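# Arm the snap trap by latching its hold-down bar

## Task

Complete the arming of the snap trap. At the start, the swung-over hammer is kept down only by arm2's fingertip pressing on it. If arm2 gets no new command it keeps pressing. If it is commanded to its present position it relaxes, and a hand pose sent to it may also relax it, so the hammer could spring free. When done, the hold-down bar must be what restrains the hammer. The yellow pedal must be tilted upward so that its catch lip rests over the tip of the bar. The trap must remain lying flat on the table. You may use any number of the arms.

## Robot and tools

ROBOTS. There are three identical i2rt Big YAM arms: arm1, arm2 and arm3. Each has six revolute joints, a two-finger gripper and a wrist camera (arm1_cam_wrist, arm2_cam_wrist, arm3_cam_wrist). Two fixed room cameras, cam_high and cam_low, also give views. The hand reaches roughly 1.0 m from the joint1 axis.

FRAMES. Every pose is in one shared scene frame, in metres. Its origin is on the floor and +z is up. The tables under the arms are at z=+0.720. The feet (base_link) are at these places: arm1 x=-0.060 y=-0.436 z=+0.750, facing about +y. arm2 x=-0.507 y=+0.003 z=+0.730, facing +x. arm3 x=+0.586 y=-0.002 z=+0.747, facing -x. Each foot faces along its own +x. The point called hand sits between the finger pads, about 1 cm behind the tips. The fingers point along the hand's +z axis and open and close along its y axis. The line hand_target is the hand pose that the arm's held joint targets would give; under load the arm can rest short of it.

JOINTS (absolute targets, in rad, or in m for the gripper):
- joint1_rad: -2.879 to 2.879. Turns the arm about its foot, positive counter-clockwise seen from above.
- joint2_rad: 0 to 3.141. Shoulder; positive lifts the upper arm up and forward.
- joint3_rad: 0 to 3.019. Elbow; positive unfolds it.
- joint4_rad: -1.692 to 1.57. Positive pitches the fingers up.
- joint5_rad: -1.57 to 1.57. Positive swings the hand toward the arm's right.
- joint6_rad: -2.094 to 2.094. Positive rolls the hand clockwise, seen from behind it.
- gripper_m: 0 to 0.093. This is the gap between the fingertips.
The tolerances for a joint to count as done are ±0.045, 0.14, 0.09, 0.055, 0.03, 0.035 rad for joints 1 to 6, and ±0.003 m for the gripper.

TOOL move. It takes optional keys arm1, arm2, arm3 and cameras. Each arm key takes one object for that arm, with these parts:
- "joints": a mapping from joint name to an absolute target.
- "min_time_s": 0.1 to 8 s. This is the shortest duration for that arm's joint motions.
- "target": seven numbers [x, y, z, qw, qx, qy, qz]. This is an absolute hand pose in the scene frame, position in metres, quaternion in w-first order. The hand moves in a straight line from its hand_target toward it. When target is given, joints may contain only gripper_m.
- "speed": 0.002 to 0.5 m/s, default 0.25. It is allowed only together with target. Turning is capped at twice that value in rad/s.
An arm you leave out receives nothing new and keeps pushing toward its old target. All motions in one call start at the same moment. All hand paths in one call finish together, paced by the slowest. Paths last 0.5 to 10 s and no action exceeds 15 s. Paths take no account of obstacles or of other arms. Hands lag, drift and can overshoot speed, especially when the arm is nearly straight. They often settle a centimetre or more off the pose.

The cameras argument is a list of camera names, or ["all"], or []. A move with no action reports the full state, the scene number and all images.

RESULT LINES.
- "move": for each commanded arm, done or its worst status word.
- joint_status and hand_status: off_target means the joint stopped short and may still be pushing. time_out means the joint ran out of time and keeps pushing toward a nearby target. not_followed, "pose unreachable" and "joint command not followed" mean a self- or inter-arm collision check held the targets back; the arm may keep trying them later.
- on_its_own: what an arm did without being commanded. Its "held at" value is a target, not a reading.
- "as last shown": arms not named in the call. Their statuses read not commanded.
- "pictures": the order of the returned images. Images can be slightly older than the state.
- Joint velocities: in rad/s, gripper in m/s. "within noise" means the arm is still.
- Joint torques: in N m, positive toward larger joint values. They include gravity. Numbers 3 and 4 wrap at ±28.
- A gripper closed on a hard part reads a little narrower than the part. Closed on nothing it reads 0.000 to 0.003. To let go, send a value well above the reading.

OTHER TOOLS.
- wait(seconds 0 to 10, cameras): lets the scene run with no new command.
- zoom_image(camera, region [x0, y0, x1, y1] in pixels, at most 504 by 504): enlarges part of that camera's latest image. Images are 896x504.
- read_manual(section "licences"): returns licence text only.
- finished_scene(scene): ends the scene for good. The trap must stay armed with no robot holding it.

ORDER OF CALLS. If a move or wait is refused, or a stop interrupts it, the rest of that reply's move, wait and finished_scene calls are skipped. Invalid calls, such as an unknown key, do not block later ones. The simulation keeps running while you think, and the arms hold their last command during that time.

CAUTIONS.
- Do not give arm2 a hand target, or its own current position, until the bar and catch hold the hammer; otherwise it may ease off and let the hammer go.
- Never press two robots hard together, and never close a gripper on another robot's fingers. Either fails the scene.
- Do not knock items off the work area, tip the trap over, drop parts from height, or slam into fixed things.
- The arms do not stop on contact. Long pushing, holding loads or staying stretched out heats the motors. At 100 °C the arm goes limp for 30 to 60 s and reports OVER-TEMPERATURE FAULT, sometimes with no MOTOR HOT warning first. Ease a stalled joint by sending it its reported position.
- Keep motion smooth and forces moderate.

Each tool is called by a JSON object that holds its "op" and its "data", one argument or row to a line.

## Session

{"op": "move", "data": {
  "cameras": ["all"]
}}

Scene clock: 0.00 s.
Joint torques (N m): no reading
Heat: arm1: hottest joint1_rad 30 °C; arm2: hottest joint1_rad 30 °C; arm3: hottest gripper 29 °C.
Joint velocities: within noise
arm1.joint_positions: joint1_rad=-0.220 joint2_rad=+0.649 joint3_rad=+1.334 joint4_rad=-1.500 joint5_rad=+0.024 joint6_rad=-0.165 gripper_m=+0.09396
arm1.joint_status: not commanded
arm1.hand: x=-0.0120 y=-0.2139 z=+1.2250 quat_wxyz=(-0.308, +0.647, -0.668, -0.203) (m; scene frame)
arm1.hand_target: x=-0.0121 y=-0.2146 z=+1.2392 quat_wxyz=(-0.320, +0.642, -0.663, -0.212) (m; scene frame)
arm1.hand_status: not commanded
arm2.joint_positions: joint1_rad=+0.224 joint2_rad=+1.641 joint3_rad=+0.969 joint4_rad=-0.884 joint5_rad=+0.018 joint6_rad=+0.425 gripper_m=+0.09396
arm2.joint_status: not commanded
arm2.hand: x=-0.0968 y=+0.0859 z=+0.7486 quat_wxyz=(-0.011, -0.109, -0.994, +0.007) (m; scene frame)
arm2.hand_target: x=-0.1849 y=+0.0686 z=+0.6527 quat_wxyz=(+0.140, -0.116, -0.983, +0.036) (m; scene frame)
arm2.hand_status: not commanded
arm3.joint_positions: joint1_rad=-0.449 joint2_rad=+0.544 joint3_rad=+1.335 joint4_rad=-1.532 joint5_rad=+0.096 joint6_rad=+0.794 gripper_m=+0.09396
arm3.joint_status: not commanded
arm3.hand: x=+0.4270 y=+0.1058 z=+1.2335 quat_wxyz=(+0.016, +0.720, -0.569, -0.398) (m; scene frame)
arm3.hand_target: x=+0.4284 y=+0.1051 z=+1.2436 quat_wxyz=(+0.018, +0.715, -0.566, -0.409) (m; scene frame)
arm3.hand_status: not commanded
pictures: arm1_cam_wrist, arm2_cam_wrist, arm3_cam_wrist, cam_high, cam_low

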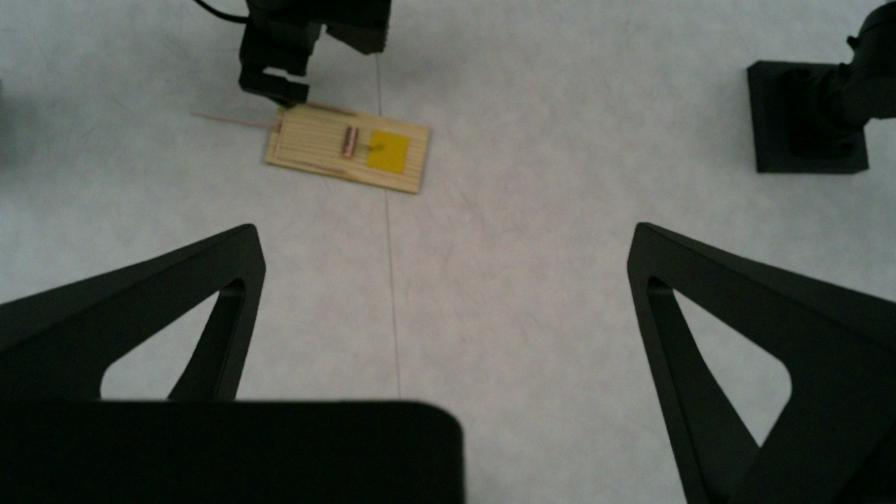

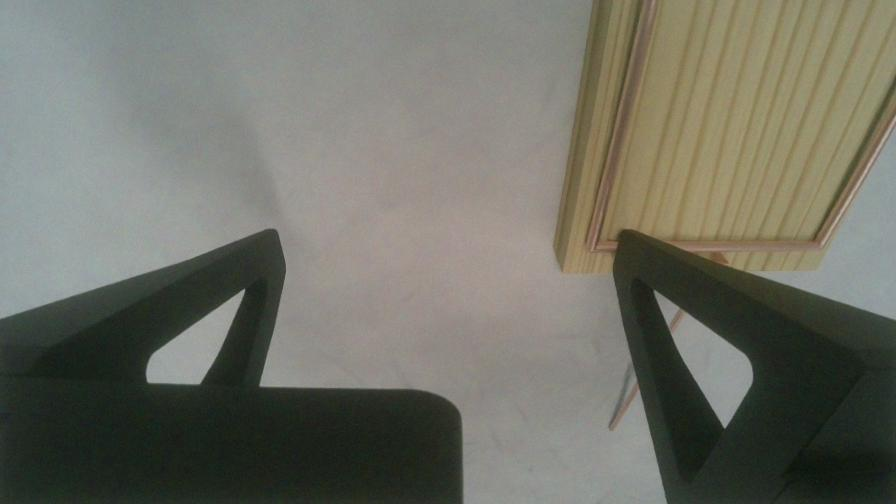

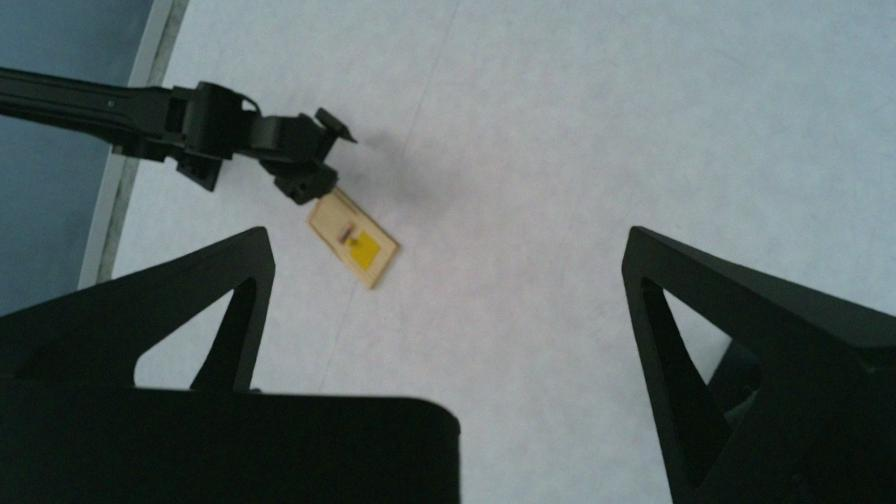

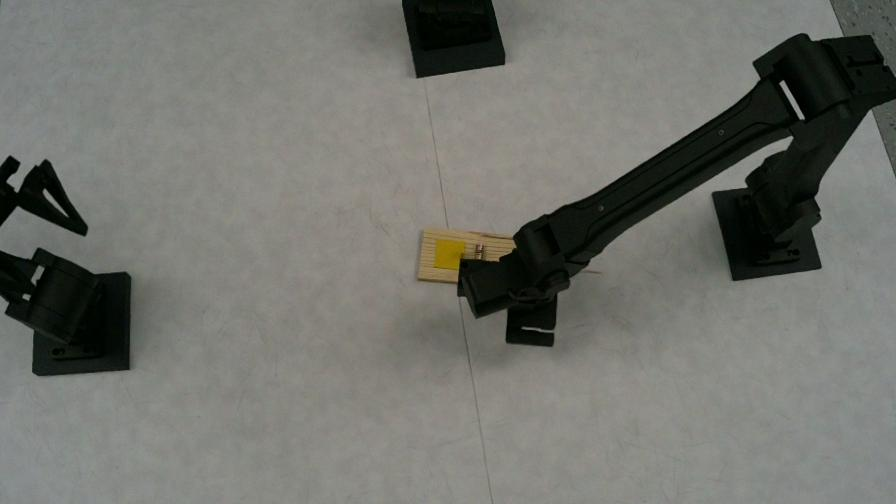

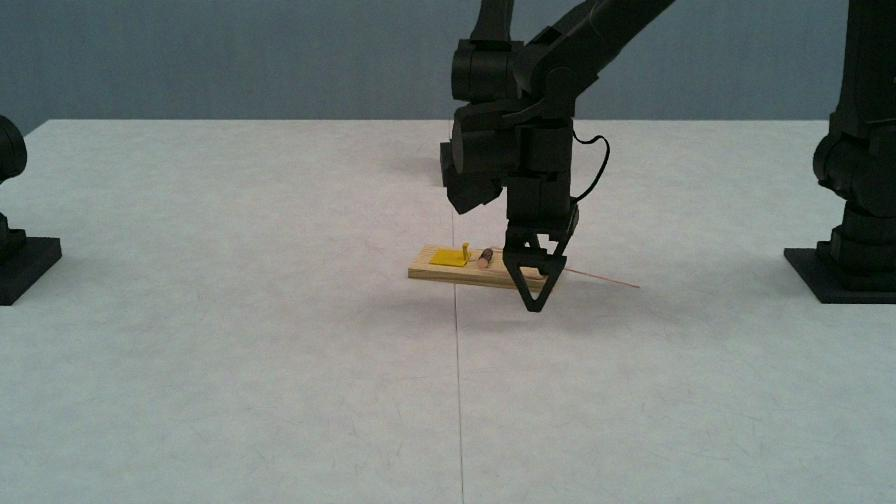

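{"op": "zoom_image", "data": {
  "camera": "cam_high",
  "region": [400, 200, 624, 326]
}}

{"op": "zoom_image", "data": {
  "camera": "cam_low",
  "region": [390, 220, 650, 330]
}}

{"op": "zoom_image", "data": {
  "camera": "arm1_cam_wrist",
  "region": [180, 60, 460, 217]
}}

Scaled by 2.250 from the camera's 896x504 image, which has a finer 1280x720 frame.

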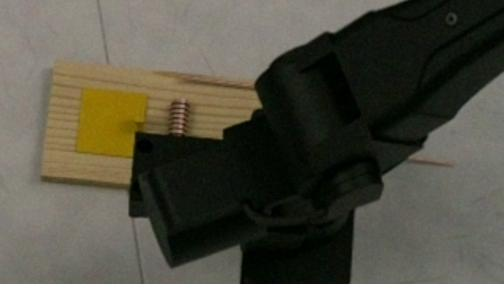

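Scaled by 1.938 from the camera's 896x504 image, which has a finer 1280x720 frame.

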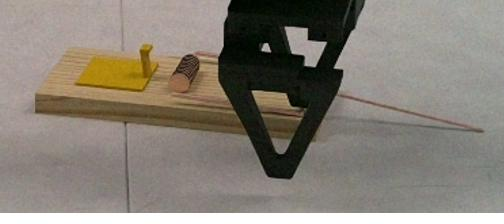

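Scaled by 1.800 from the camera's 896x504 image, which has a finer 1280x720 frame.

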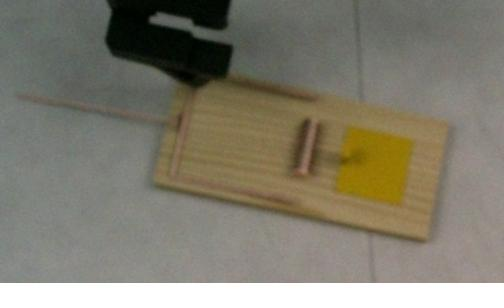

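{"op": "move", "data": {
  "arm1": {"target":[-0.2,0.019,0.84,0,0.9925,-0.122,0],"speed":0.4,"joints":{"gripper_m":0.05}},
  "arm3": {"target":[0.2,-0.07,0.95,0,0,1,0],"speed":0.4,"joints":{"gripper_m":0.0}},
  "cameras": ["all"]
}}

Scene clock: 93.30 s.
Joint torques (N m): arm1=[0.91 -6.12 11.75 1.57 0.04 0.08] | arm2=[-1.55 7.3 -2.54 0.91 -1.35 0.02] | arm3=[-0.73 -10.05 11.81 -1.13 -0.23 0.16]
Heat: arm1: hottest joint3_rad 37 °C; arm2: hottest joint5_rad 30 °C; arm3: hottest joint3_rad 34 °C.
move: arm1 not_followed; arm3 off_target
Joint velocities: within noise
arm1.joint_positions: joint1_rad=+0.173 joint2_rad=+1.206 joint3_rad=+1.013 joint4_rad=-1.166 joint5_rad=-0.008 joint6_rad=-0.689 gripper_m=+0.05007
arm1.joint_status: all done
arm1.on_its_own: joint1_rad is held at +0.173, not at its first target -0.220; joint2_rad is held at +1.206, not at its first target +0.650; joint3_rad is held at +1.020, not at its first target +1.363; joint4_rad is held at -1.166, not at its first target -1.494; joint5_rad is held at -0.008, not at its first target +0.024; joint6_rad is held at -0.690, not at its first target -0.165
arm1.hand: x=-0.1379 y=-0.0675 z=+0.9433 quat_wxyz=(-0.087, +0.938, -0.329, -0.060) (m; scene frame)
arm1.hand_target: x=-0.1384 y=-0.0652 z=+0.9465 quat_wxyz=(-0.091, +0.938, -0.329, -0.062) (m; scene frame)
arm1.hand_status: not_followed (0.148 m and 27.4 deg from the pose sent, 0.488 m and 87.3 deg at the start; pose on its path clipped on 93 of 161 steps)
arm2.joint_positions: joint1_rad=+0.224 joint2_rad=+1.641 joint3_rad=+0.969 joint4_rad=-0.884 joint5_rad=+0.018 joint6_rad=+0.425 gripper_m=+0.09396
arm2.joint_status: not commanded
arm2.hand: x=-0.0968 y=+0.0859 z=+0.7486 quat_wxyz=(-0.011, -0.109, -0.994, +0.007) (m; scene frame)
arm2.hand_target: x=-0.1849 y=+0.0686 z=+0.6527 quat_wxyz=(+0.140, -0.116, -0.983, +0.036) (m; scene frame)
arm2.hand_status: not commanded
arm3.joint_positions: joint1_rad=+0.007 joint2_rad=+1.513 joint3_rad=+1.230 joint4_rad=-1.620 joint5_rad=-0.546 joint6_rad=+2.072 gripper_m=+0.00049
arm3.joint_status: all done
arm3.hand: x=+0.2183 y=-0.0742 z=+0.9392 quat_wxyz=(+0.003, +0.425, -0.848, +0.317) (m; scene frame)
arm3.hand_target: x=+0.2009 y=-0.0692 z=+0.9500 quat_wxyz=(+0.013, +0.418, -0.853, +0.313) (m; scene frame)
arm3.hand_status: off_target (0.022 m and 64.0 deg from the pose sent, 0.404 m and 110.7 deg at the start; pose on its path clipped on 145 of 167 steps; a joint's target at an end of its range on 137 of 167 steps)
pictures: arm1_cam_wrist, arm2_cam_wrist, arm3_cam_wrist, cam_high, cam_low
pose unreachable (arm1 arm): on one or more control steps of this call this arm could not follow its commanded pose, so it was not sent that pose on those steps. On the call's last step it was still not sent that pose. It may still have moved: this result reports where it is.
cause: moving toward the commanded pose would bring a part of the arm too close to another arm (this arm's wrist camera and the arm2 arm's forearm (the part past joint 3), at the place that arm is still heading or pushing toward).
camera_calibration:
arm1_cam_wrist: T_world_to_cam=[[0.62688, 0.766726, 0.138393, 0.00478201], [0.657304, -0.615826, 0.434408, -0.358037], [0.418298, -0.181355, -0.890021, 1.01335], [0, 0, 0, 1]] pos_world=[-0.191541, -0.0403784, 1.05678]
arm3_cam_wrist: T_world_to_cam=[[0.723187, -0.439631, 0.532658, -0.691578], [-0.673358, -0.277305, 0.68534, -0.512082], [-0.153588, -0.854299, -0.496573, 0.561926], [0, 0, 0, 1]] pos_world=[0.241632, 0.0340102, 0.998362]

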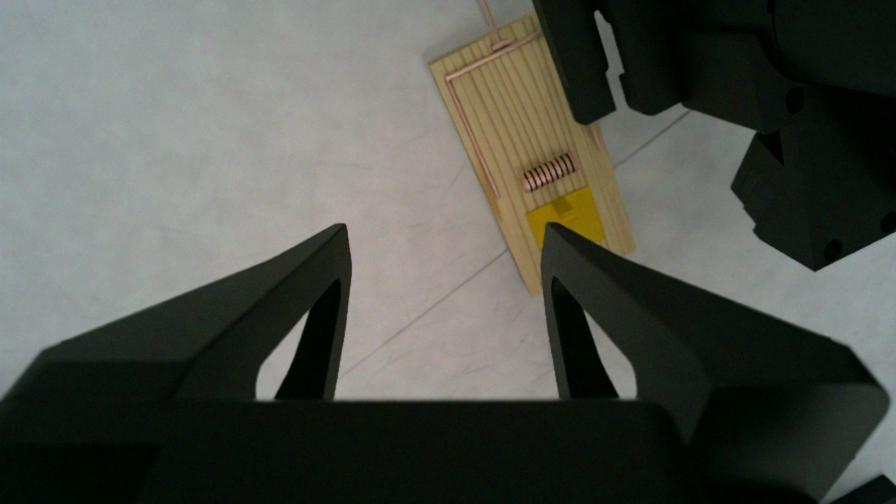

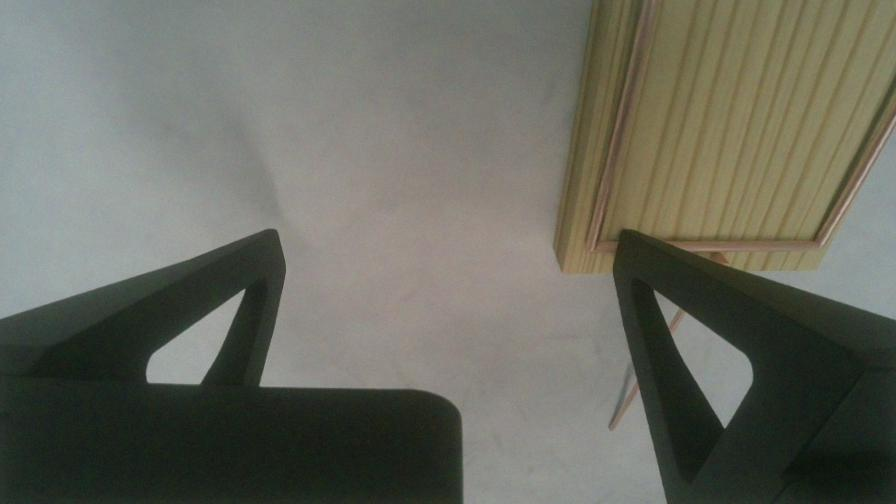

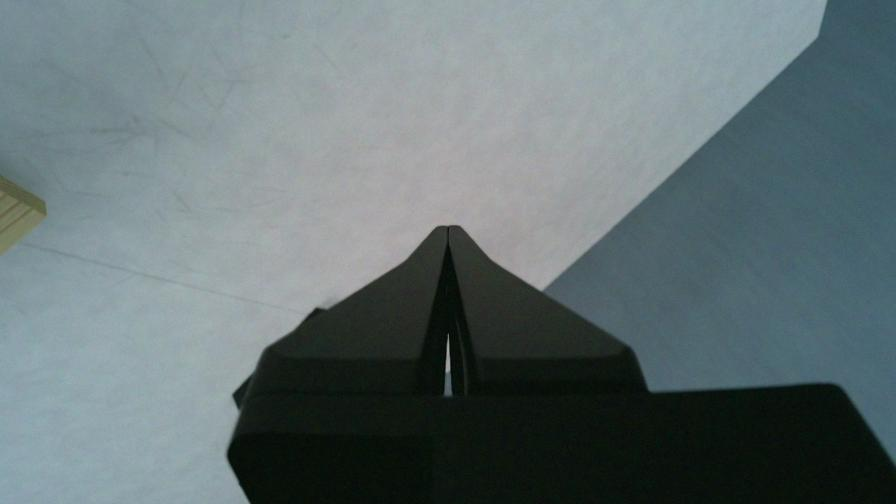

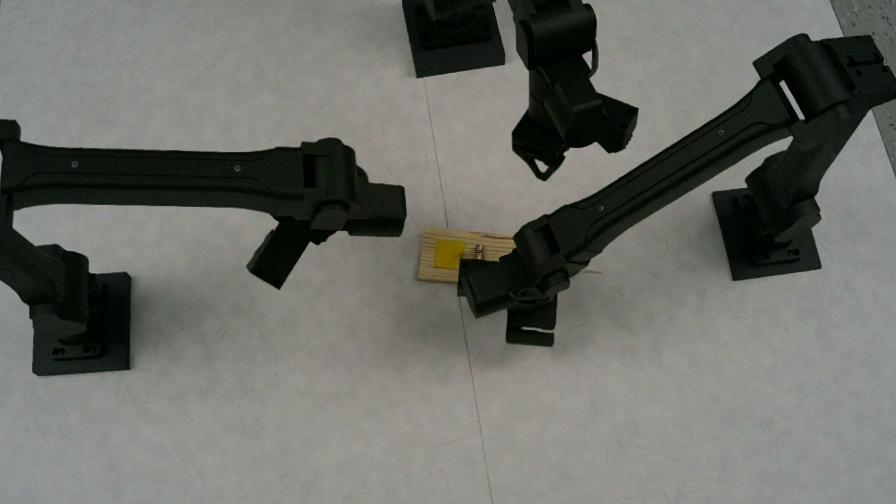

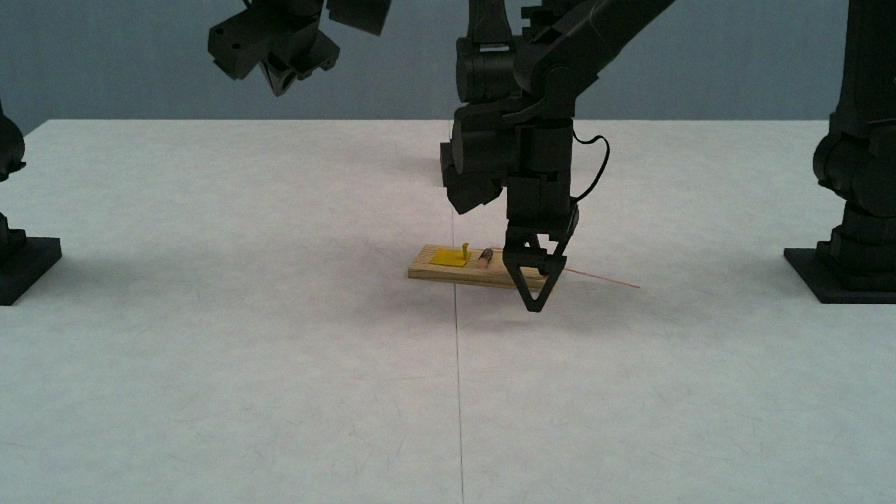

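{"op": "move", "data": {
  "arm1": {"target":[-0.215,-0.06,0.80,-0.2148,0.9687,-0.1191,0.0264],"speed":0.3,"joints":{"gripper_m":0.05}},
  "cameras": ["arm1_cam_wrist","cam_low"]
}}

{"op": "zoom_image", "data": {
  "camera": "cam_low",
  "region": [520, 200, 680, 310]
}}

Scene clock: 104.53 s.
Joint torques (N m): arm1=[1.49 -6.89 10.1 2.07 0.39 -0.04] | arm2=[-1.55 7.3 -2.51 0.88 -1.37 -0.03] | arm3=[-1.08 -10.23 11.73 -0.95 -0.25 0.18]
Heat: arm1: hottest joint3_rad 38 °C; arm2: hottest joint5_rad 30 °C; arm3: hottest joint3_rad 35 °C.
move: arm1 done
Joint velocities: within noise
arm1.joint_positions: joint1_rad=+0.476 joint2_rad=+1.404 joint3_rad=+0.729 joint4_rad=-0.586 joint5_rad=+0.296 joint6_rad=-0.843 gripper_m=+0.05007
arm1.joint_status: all done
arm1.hand: x=-0.2095 y=-0.0645 z=+0.7984 quat_wxyz=(-0.208, +0.969, -0.129, +0.028) (m; scene frame)
arm1.hand_target: x=-0.2150 y=-0.0600 z=+0.8002 quat_wxyz=(-0.215, +0.969, -0.119, +0.026) (m; scene frame)
arm1.hand_status: done (0.007 m and 1.4 deg from the pose sent, 0.163 m and 30.1 deg at the start)
arm2: as last shown
arm3.joint_positions: joint1_rad=+0.006 joint2_rad=+1.514 joint3_rad=+1.231 joint4_rad=-1.622 joint5_rad=-0.548 joint6_rad=+2.072 gripper_m=+0.00049
arm3.joint_status: not commanded
arm3.hand: x=+0.2184 y=-0.0741 z=+0.9392 quat_wxyz=(+0.002, +0.424, -0.848, +0.318) (m; scene frame)
arm3.hand_target: x=+0.2009 y=-0.0691 z=+0.9499 quat_wxyz=(+0.013, +0.418, -0.853, +0.313) (m; scene frame)
arm3.hand_status: not commanded
pictures: arm1_cam_wrist, cam_low
camera_calibration:
arm1_cam_wrist: T_world_to_cam=[[0.235365, 0.874758, 0.423559, -0.235341], [0.716769, -0.450552, 0.532208, -0.301134], [0.656388, 0.178331, -0.733043, 0.86254], [0, 0, 0, 1]] pos_world=[-0.294926, -0.0836276, 0.892226]

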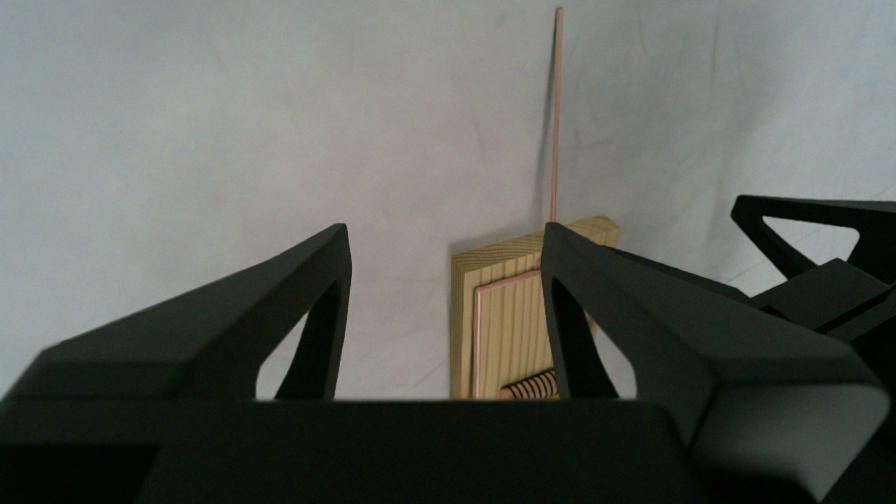

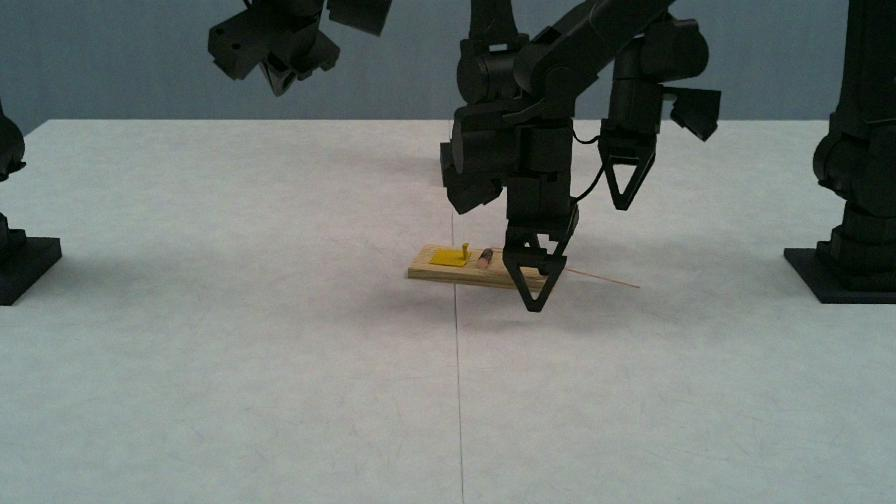

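Scaled by 3.150 from the camera's 896x504 image, which has a finer 1280x720 frame.

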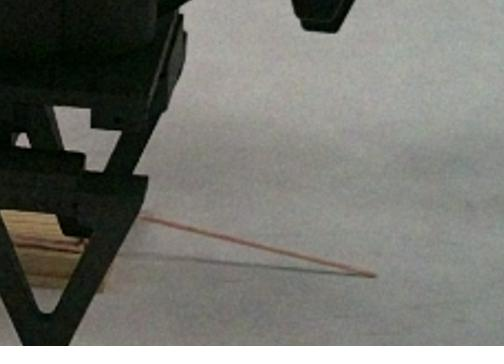

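{"op": "move", "data": {
  "arm1": {"target":[-0.175,0.011,0.765,-0.1037,0.987,-0.1213,0.0127],"speed":0.12,"joints":{"gripper_m":0.028}},
  "cameras": ["arm1_cam_wrist","arm2_cam_wrist","cam_low"]
}}

{"op": "zoom_image", "data": {
  "camera": "cam_low",
  "region": [500, 200, 660, 310]
}}

Scene clock: 142.67 s.
Joint torques (N m): arm1=[1.44 -8.82 8.84 1.57 0.25 0.12] | arm2=[-1.49 7.65 -2.45 0.73 -1.42 0.04] | arm3=[-0.97 -9.82 11.73 -0.95 -0.23 0.21]
Heat: arm1: hottest joint3_rad 36 °C; arm2: hottest joint5_rad 31 °C; arm3: hottest joint3_rad 38 °C.
move: arm1 not_followed
Joint velocities: within noise
arm1.joint_positions: joint1_rad=+0.371 joint2_rad=+1.515 joint3_rad=+0.762 joint4_rad=-0.606 joint5_rad=+0.200 joint6_rad=-0.925 gripper_m=+0.02807
arm1.joint_status: all done
arm1.on_its_own: joint1_rad is held at +0.371, not at its first target +0.484; joint5_rad is held at +0.200, not at its first target +0.300; joint6_rad is held at -0.925, not at its first target -0.858
arm1.hand: x=-0.1848 y=-0.0562 z=+0.7628 quat_wxyz=(-0.140, +0.981, -0.130, +0.032) (m; scene frame)
arm1.hand_target: x=-0.1848 y=-0.0562 z=+0.7628 quat_wxyz=(-0.140, +0.981, -0.130, +0.032) (m; scene frame)
arm1.hand_status: not_followed (0.068 m and 4.9 deg from the pose sent, 0.090 m and 12.3 deg at the start)
arm2.joint_positions: joint1_rad=+0.224 joint2_rad=+1.641 joint3_rad=+0.969 joint4_rad=-0.884 joint5_rad=+0.018 joint6_rad=+0.425 gripper_m=+0.09396
arm2.joint_status: not commanded
arm2.hand: x=-0.0968 y=+0.0859 z=+0.7486 quat_wxyz=(-0.011, -0.109, -0.994, +0.007) (m; scene frame)
arm2.hand_target: x=-0.1849 y=+0.0686 z=+0.6527 quat_wxyz=(+0.140, -0.116, -0.983, +0.036) (m; scene frame)
arm2.hand_status: not commanded
arm3: as last shown
pictures: arm1_cam_wrist, arm2_cam_wrist, cam_low
pose unreachable (arm1 arm): on one or more control steps of this call this arm could not follow its commanded pose, so it was not sent that pose on those steps. On the call's last step it was still not sent that pose. It may still have moved: this result reports where it is.
cause: moving toward the commanded pose would bring a part of the arm too close to another arm (this arm's wrist (the part past joint 4) and the arm2 arm's forearm (the part past joint 3), at the place that arm is still heading or pushing toward).
camera_calibration:
arm1_cam_wrist: T_world_to_cam=[[0.242606, 0.923693, 0.296535, -0.132409], [0.722364, -0.376034, 0.580336, -0.32768], [0.647559, 0.0734131, -0.75847, 0.830678], [0, 0, 0, 1]] pos_world=[-0.269086, -0.0618962, 0.859473]

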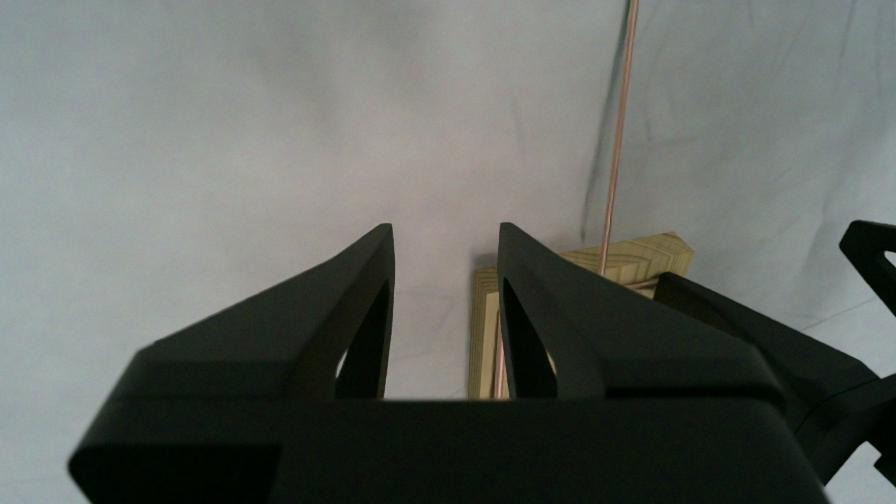

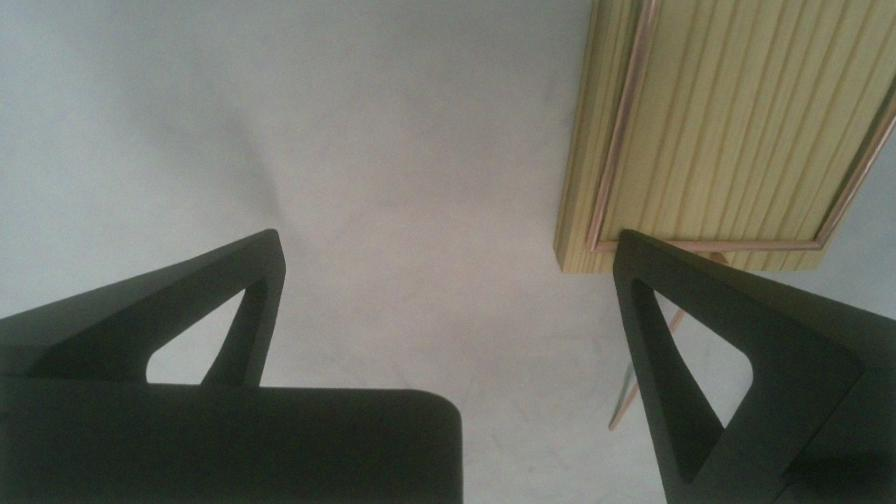

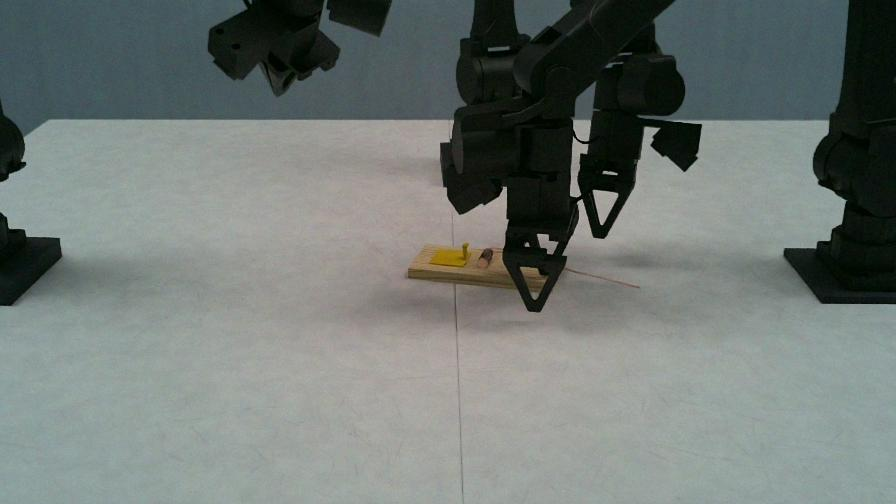

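Scaled by 3.150 from the camera's 896x504 image, which has a finer 1280x720 frame.

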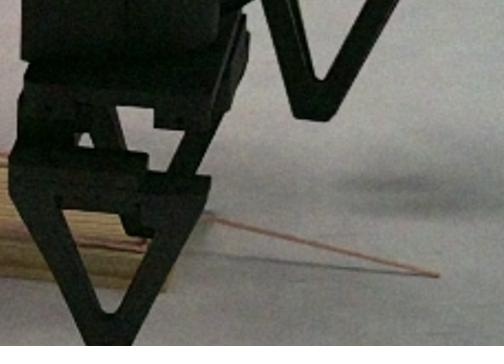

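{"op": "move", "data": {
  "arm1": {"target":[-0.182,-0.027,0.774,-0.3798,0.917,-0.1127,0.0467],"speed":0.2,"joints":{"gripper_m":0.016}},
  "cameras": ["arm1_cam_wrist","cam_low"]
}}

{"op": "zoom_image", "data": {
  "camera": "cam_low",
  "region": [500, 200, 660, 310]
}}

{"op": "zoom_image", "data": {
  "camera": "arm1_cam_wrist",
  "region": [330, 0, 680, 300]
}}

Scene clock: 154.33 s.
Joint torques (N m): arm1=[2.02 -6.95 8.25 2.69 0.5 -0.04] | arm2=[-1.32 7.94 -2.45 0.57 -1.39 0] | arm3=[-1.03 -10.58 11.62 -0.94 -0.23 0.2]
Heat: arm1: hottest joint3_rad 36 °C; arm2: hottest joint5_rad 31 °C; arm3: hottest joint3_rad 39 °C.
move: arm1 done
Joint velocities: within noise
arm1.joint_positions: joint1_rad=+0.440 joint2_rad=+1.485 joint3_rad=+0.545 joint4_rad=-0.008 joint5_rad=+0.489 joint6_rad=-0.994 gripper_m=+0.01607
arm1.joint_status: all done
arm1.hand: x=-0.1762 y=-0.0296 z=+0.7708 quat_wxyz=(-0.372, +0.919, -0.122, +0.049) (m; scene frame)
arm1.hand_target: x=-0.1821 y=-0.0270 z=+0.7740 quat_wxyz=(-0.380, +0.917, -0.113, +0.047) (m; scene frame)
arm1.hand_status: done (0.007 m and 1.4 deg from the pose sent, 0.031 m and 28.6 deg at the start)
arm2, arm3: as last shown
pictures: arm1_cam_wrist, cam_low
camera_calibration:
arm1_cam_wrist: T_world_to_cam=[[0.18388, 0.684293, 0.705642, -0.494152], [0.67492, -0.609803, 0.415479, -0.216703], [0.714613, 0.399854, -0.573974, 0.708382], [0, 0, 0, 1]] pos_world=[-0.269097, -0.0772507, 0.845323]

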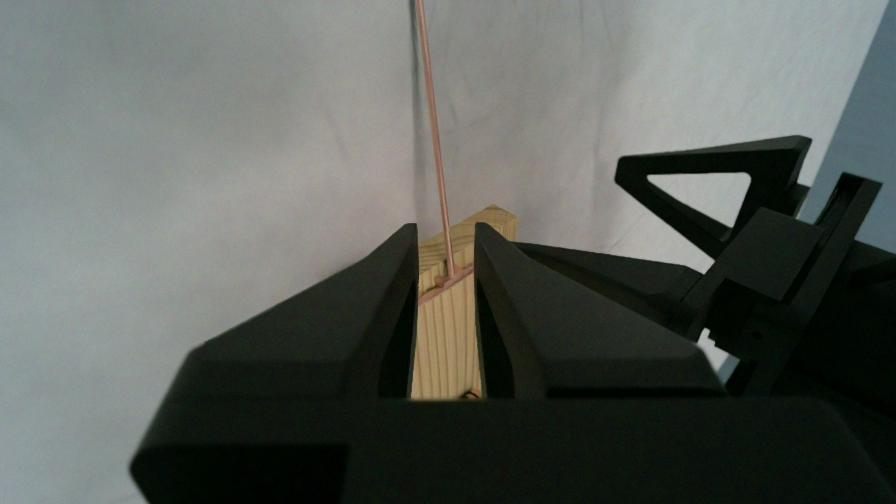

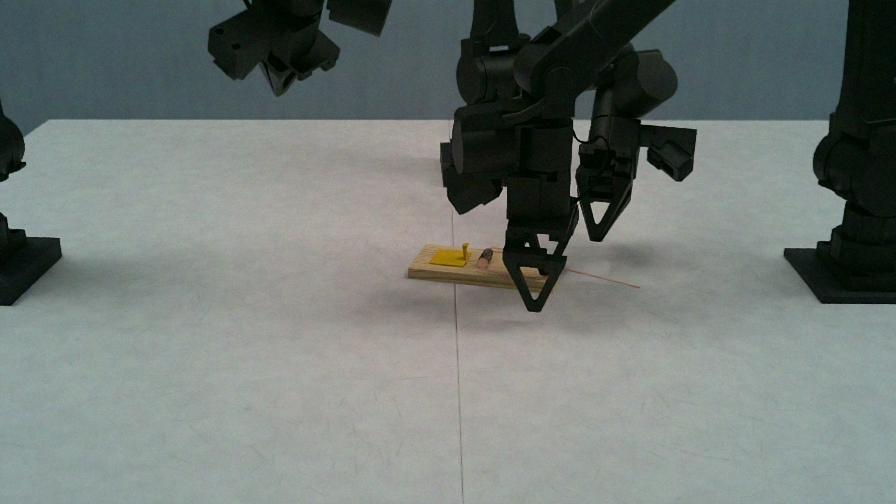

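Scaled by 3.150 from the camera's 896x504 image, which has a finer 1280x720 frame.

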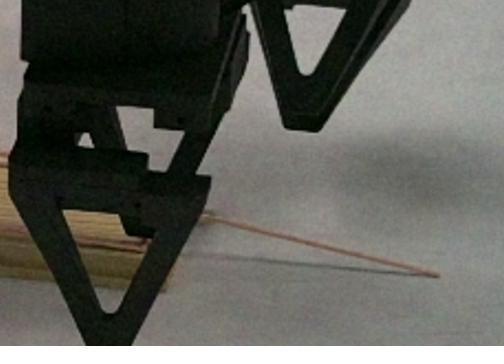

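Scaled by 1.440 from the camera's 896x504 image, which has a finer 1280x720 frame.

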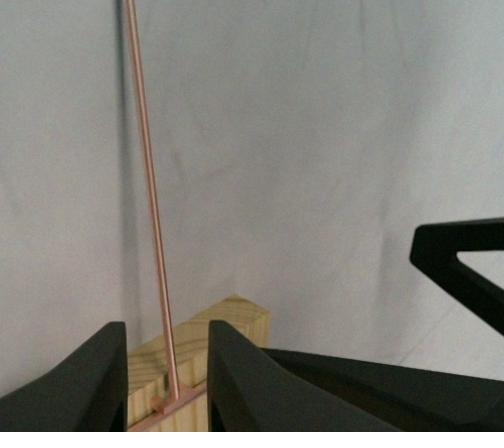

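{"op": "move", "data": {
  "arm1": {"target":[-0.1755,0.0075,0.7405,-0.3798,0.917,-0.1127,0.0467],"speed":0.08},
  "cameras": ["arm1_cam_wrist","cam_low","arm2_cam_wrist"]
}}

{"op": "zoom_image", "data": {
  "camera": "cam_low",
  "region": [500, 200, 660, 310]
}}

{"op": "zoom_image", "data": {
  "camera": "arm1_cam_wrist",
  "region": [330, 100, 610, 320]
}}

Scene clock: 161.63 s.
Joint torques (N m): arm1=[0.03 -7.53 9.81 2.62 0.17 -0.01] | arm2=[-1.55 6.95 -2.56 0.8 -1.38 0.01] | arm3=[-0.91 -10.7 11.59 -0.88 -0.25 0.2]
Heat: arm1: hottest joint3_rad 36 °C; arm2: hottest joint5_rad 31 °C; arm3: hottest joint3_rad 39 °C.
move: arm1 off_target
Joint velocities: within noise
arm1.joint_positions: joint1_rad=+0.400 joint2_rad=+1.638 joint3_rad=+0.564 joint4_rad=+0.129 joint5_rad=+0.460 joint6_rad=-1.050 gripper_m=+0.01607
arm1.joint_status: not commanded
arm1.hand: x=-0.1715 y=-0.0121 z=+0.7322 quat_wxyz=(-0.365, +0.923, -0.111, +0.053) (m; scene frame)
arm1.hand_target: x=-0.1752 y=+0.0068 z=+0.7412 quat_wxyz=(-0.380, +0.917, -0.113, +0.047) (m; scene frame)
arm1.hand_status: off_target (0.022 m and 1.9 deg from the pose sent, 0.048 m and 1.4 deg at the start)
arm2, arm3: as last shown
pictures: arm1_cam_wrist, arm2_cam_wrist, cam_low
camera_calibration:
arm1_cam_wrist: T_world_to_cam=[[0.161404, 0.699836, 0.695829, -0.476197], [0.680027, -0.589837, 0.435495, -0.206719], [0.715201, 0.402892, -0.571109, 0.674018], [0, 0, 0, 1]] pos_world=[-0.264624, -0.0602269, 0.806315]

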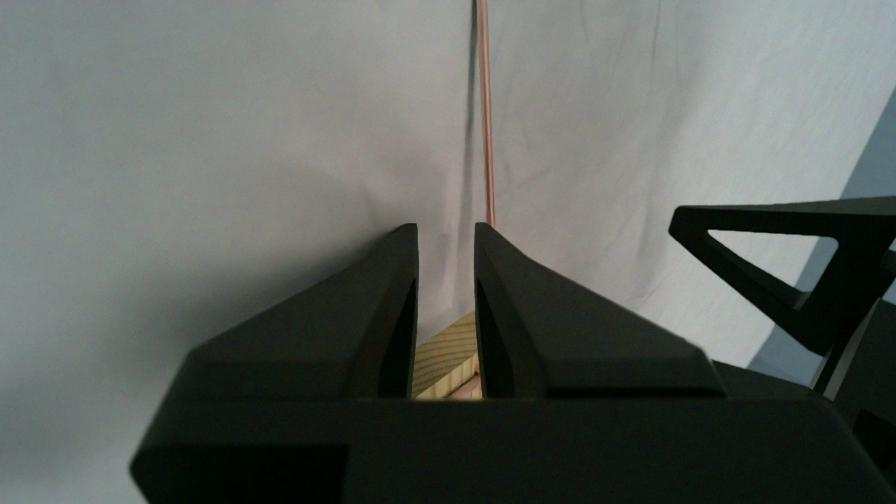

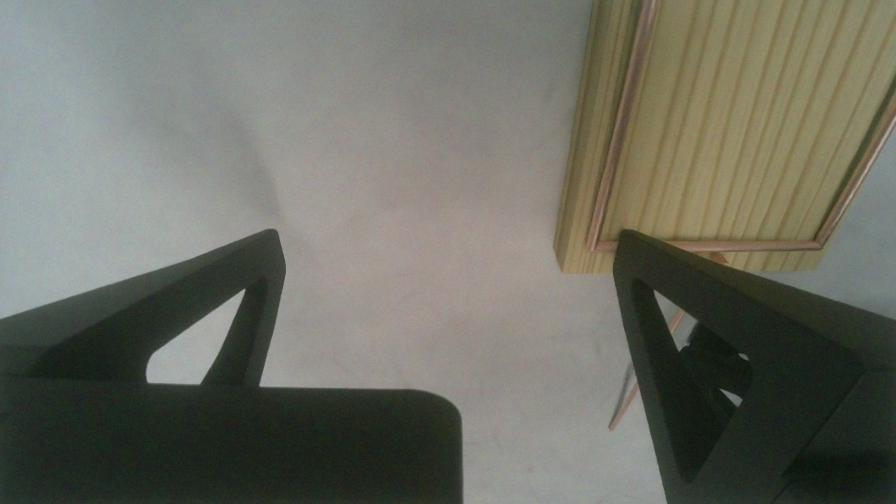

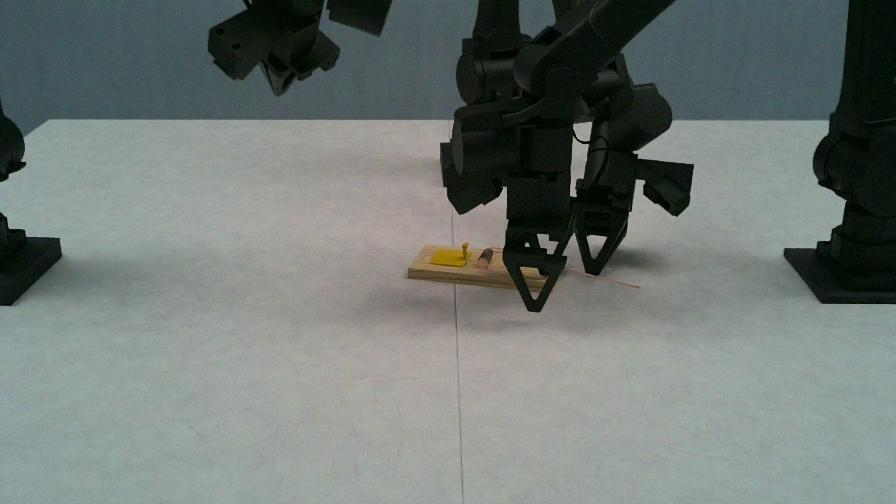

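Scaled by 3.150 from the camera's 896x504 image, which has a finer 1280x720 frame.

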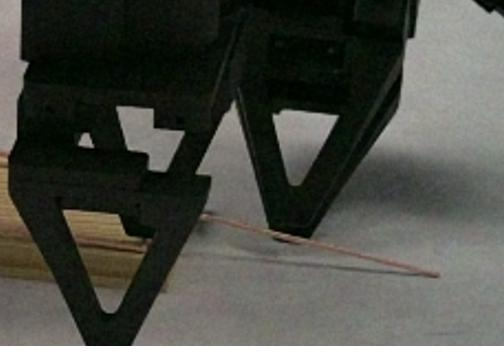

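Scaled by 1.800 from the camera's 896x504 image, which has a finer 1280x720 frame.

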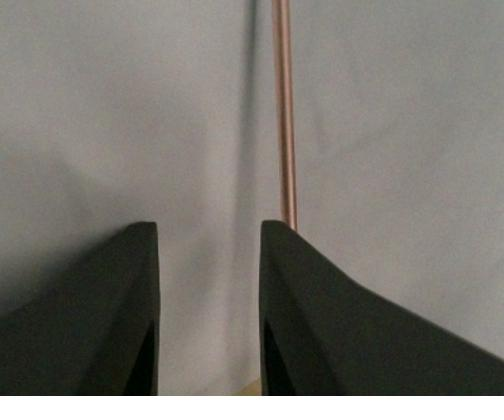

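{"op": "move", "data": {
  "arm1": {"target":[-0.177,-0.012,0.763,-0.3798,0.917,-0.1127,0.0467],"speed":0.1}
}}

{"op": "move", "data": {
  "arm1": {"target":[-0.177,0.0055,0.7475,-0.3798,0.917,-0.1127,0.0467],"speed":0.03},
  "cameras": ["arm1_cam_wrist","cam_low"]
}}

{"op": "zoom_image", "data": {
  "camera": "arm1_cam_wrist",
  "region": [330, 100, 610, 320]
}}

{"op": "zoom_image", "data": {
  "camera": "cam_low",
  "region": [500, 200, 660, 310]
}}

Scene clock: 172.93 s.
Joint torques (N m): arm1=[2.02 -8.76 7.77 1.83 0.49 0.21] | arm2=[-1.08 7.59 -2.59 0.92 -1.4 0.01] | arm3=[-0.44 -10.23 11.7 -1.1 -0.23 0.21]
Heat: arm1: hottest joint3_rad 37 °C; arm2: hottest joint5_rad 31 °C; arm3: hottest joint3_rad 39 °C.
move: arm1 done
Joint velocities: within noise
arm1.joint_positions: joint1_rad=+0.405 joint2_rad=+1.561 joint3_rad=+0.564 joint4_rad=+0.068 joint5_rad=+0.468 joint6_rad=-1.050 gripper_m=+0.01607
arm1.joint_status: not commanded
arm1.hand: x=-0.1716 y=-0.0130 z=+0.7559 quat_wxyz=(-0.373, +0.919, -0.112, +0.052) (m; scene frame)
arm1.hand_target: x=-0.1771 y=-0.0119 z=+0.7629 quat_wxyz=(-0.380, +0.917, -0.113, +0.047) (m; scene frame)
arm1.hand_status: done (0.009 m and 1.0 deg from the pose sent, 0.031 m and 1.9 deg at the start)
arm2, arm3: as last shown
pictures: none

Scene clock: 174.23 s.
Joint torques (N m): arm1=[-0.03 -7.06 10.15 2.62 0.18 0.04] | arm2=[-1.03 7.94 -2.48 0.8 -1.4 0.03] | arm3=[-0.91 -10.29 11.56 -0.76 -0.22 0.21]
Heat: arm1: hottest joint3_rad 37 °C; arm2: hottest joint5_rad 31 °C; arm3: hottest joint3_rad 39 °C.
move: arm1 off_target
Joint velocities: within noise
arm1.joint_positions: joint1_rad=+0.405 joint2_rad=+1.614 joint3_rad=+0.564 joint4_rad=+0.102 joint5_rad=+0.463 joint6_rad=-1.050 gripper_m=+0.01607
arm1.joint_status: not commanded
arm1.hand: x=-0.1722 y=-0.0139 z=+0.7386 quat_wxyz=(-0.365, +0.923, -0.109, +0.055) (m; scene frame)
arm1.hand_target: x=-0.1768 y=+0.0048 z=+0.7482 quat_wxyz=(-0.380, +0.917, -0.113, +0.047) (m; scene frame)
arm1.hand_status: off_target (0.022 m and 2.1 deg from the pose sent, 0.021 m and 1.0 deg at the start)
arm2, arm3: as last shown
pictures: arm1_cam_wrist, cam_low
camera_calibration:
arm1_cam_wrist: T_world_to_cam=[[0.156597, 0.701453, 0.695299, -0.479793], [0.679957, -0.587156, 0.439212, -0.212858], [0.716335, 0.403994, -0.568904, 0.677479], [0, 0, 0, 1]] pos_world=[-0.265433, -0.0621265, 0.81251]

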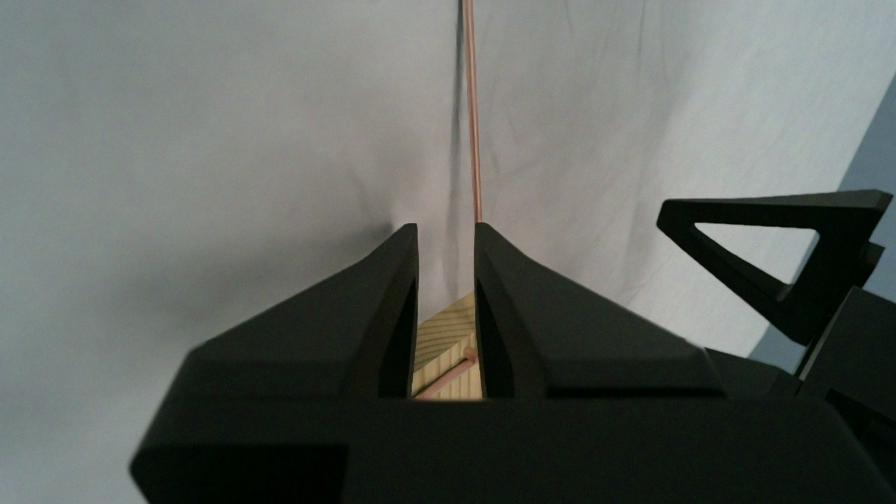

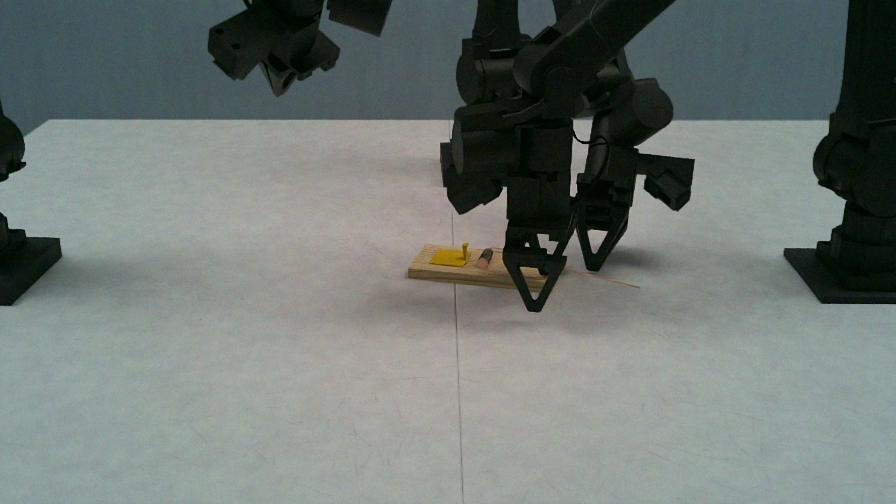

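Scaled by 1.800 from the camera's 896x504 image, which has a finer 1280x720 frame.

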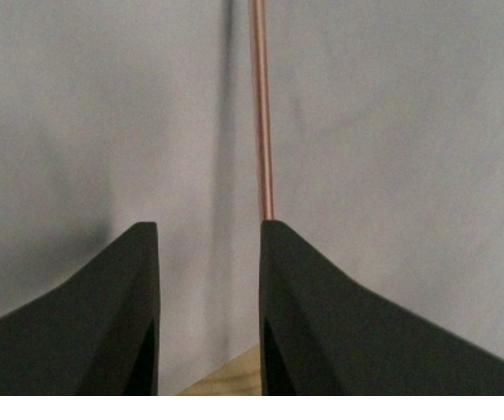

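Scaled by 3.150 from the camera's 896x504 image, which has a finer 1280x720 frame.

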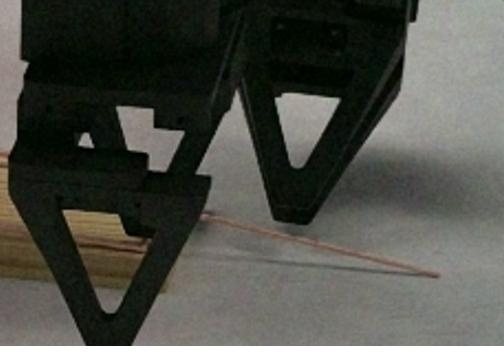

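{"op": "move", "data": {
  "arm1": {"target":[-0.176,0.022,0.758,-0.3798,0.917,-0.1127,0.0467],"speed":0.05},
  "cameras": ["arm1_cam_wrist"]
}}

{"op": "zoom_image", "data": {
  "camera": "arm1_cam_wrist",
  "region": [330, 100, 610, 320]
}}

Scene clock: 182.43 s.
Joint torques (N m): arm1=[0.03 -8.06 10.77 1.91 0.16 0] | arm2=[-2.14 7.41 -2.59 0.84 -1.38 0.01] | arm3=[-1.26 -10.23 11.7 -1.07 -0.25 0.2]
Heat: arm1: hottest joint3_rad 37 °C; arm2: hottest joint5_rad 31 °C; arm3: hottest joint3_rad 40 °C.
move: arm1 off_target
Joint velocities: within noise
arm1.joint_positions: joint1_rad=+0.385 joint2_rad=+1.614 joint3_rad=+0.605 joint4_rad=+0.084 joint5_rad=+0.450 joint6_rad=-1.063 gripper_m=+0.01607
arm1.joint_status: not commanded
arm1.hand: x=-0.1733 y=+0.0043 z=+0.7492 quat_wxyz=(-0.371, +0.920, -0.112, +0.049) (m; scene frame)
arm1.hand_target: x=-0.1758 y=+0.0214 z=+0.7585 quat_wxyz=(-0.380, +0.917, -0.113, +0.047) (m; scene frame)
arm1.hand_status: off_target (0.020 m and 1.1 deg from the pose sent, 0.041 m and 2.1 deg at the start)
arm2, arm3: as last shown
pictures: arm1_cam_wrist
camera_calibration:
arm1_cam_wrist: T_world_to_cam=[[0.166167, 0.690566, 0.703923, -0.504523], [0.683017, -0.595483, 0.422951, -0.193305], [0.71125, 0.410511, -0.570618, 0.677356], [0, 0, 0, 1]] pos_world=[-0.265904, -0.0447657, 0.823416]

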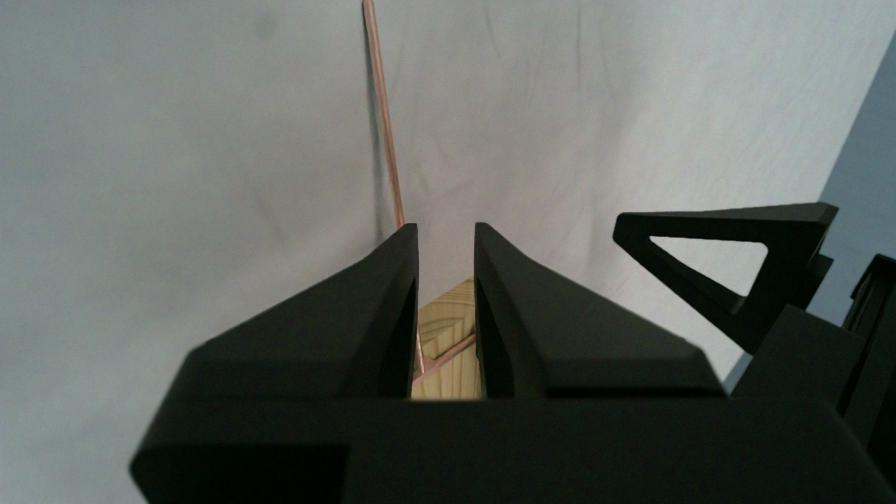

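Scaled by 1.800 from the camera's 896x504 image, which has a finer 1280x720 frame.

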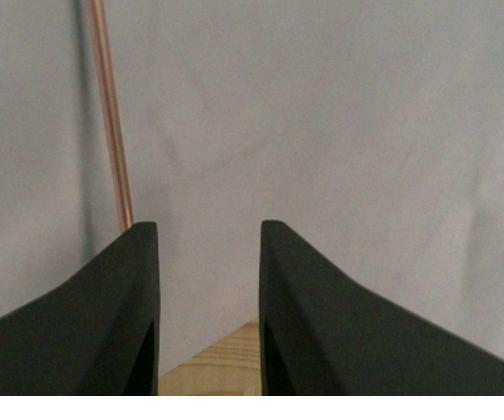

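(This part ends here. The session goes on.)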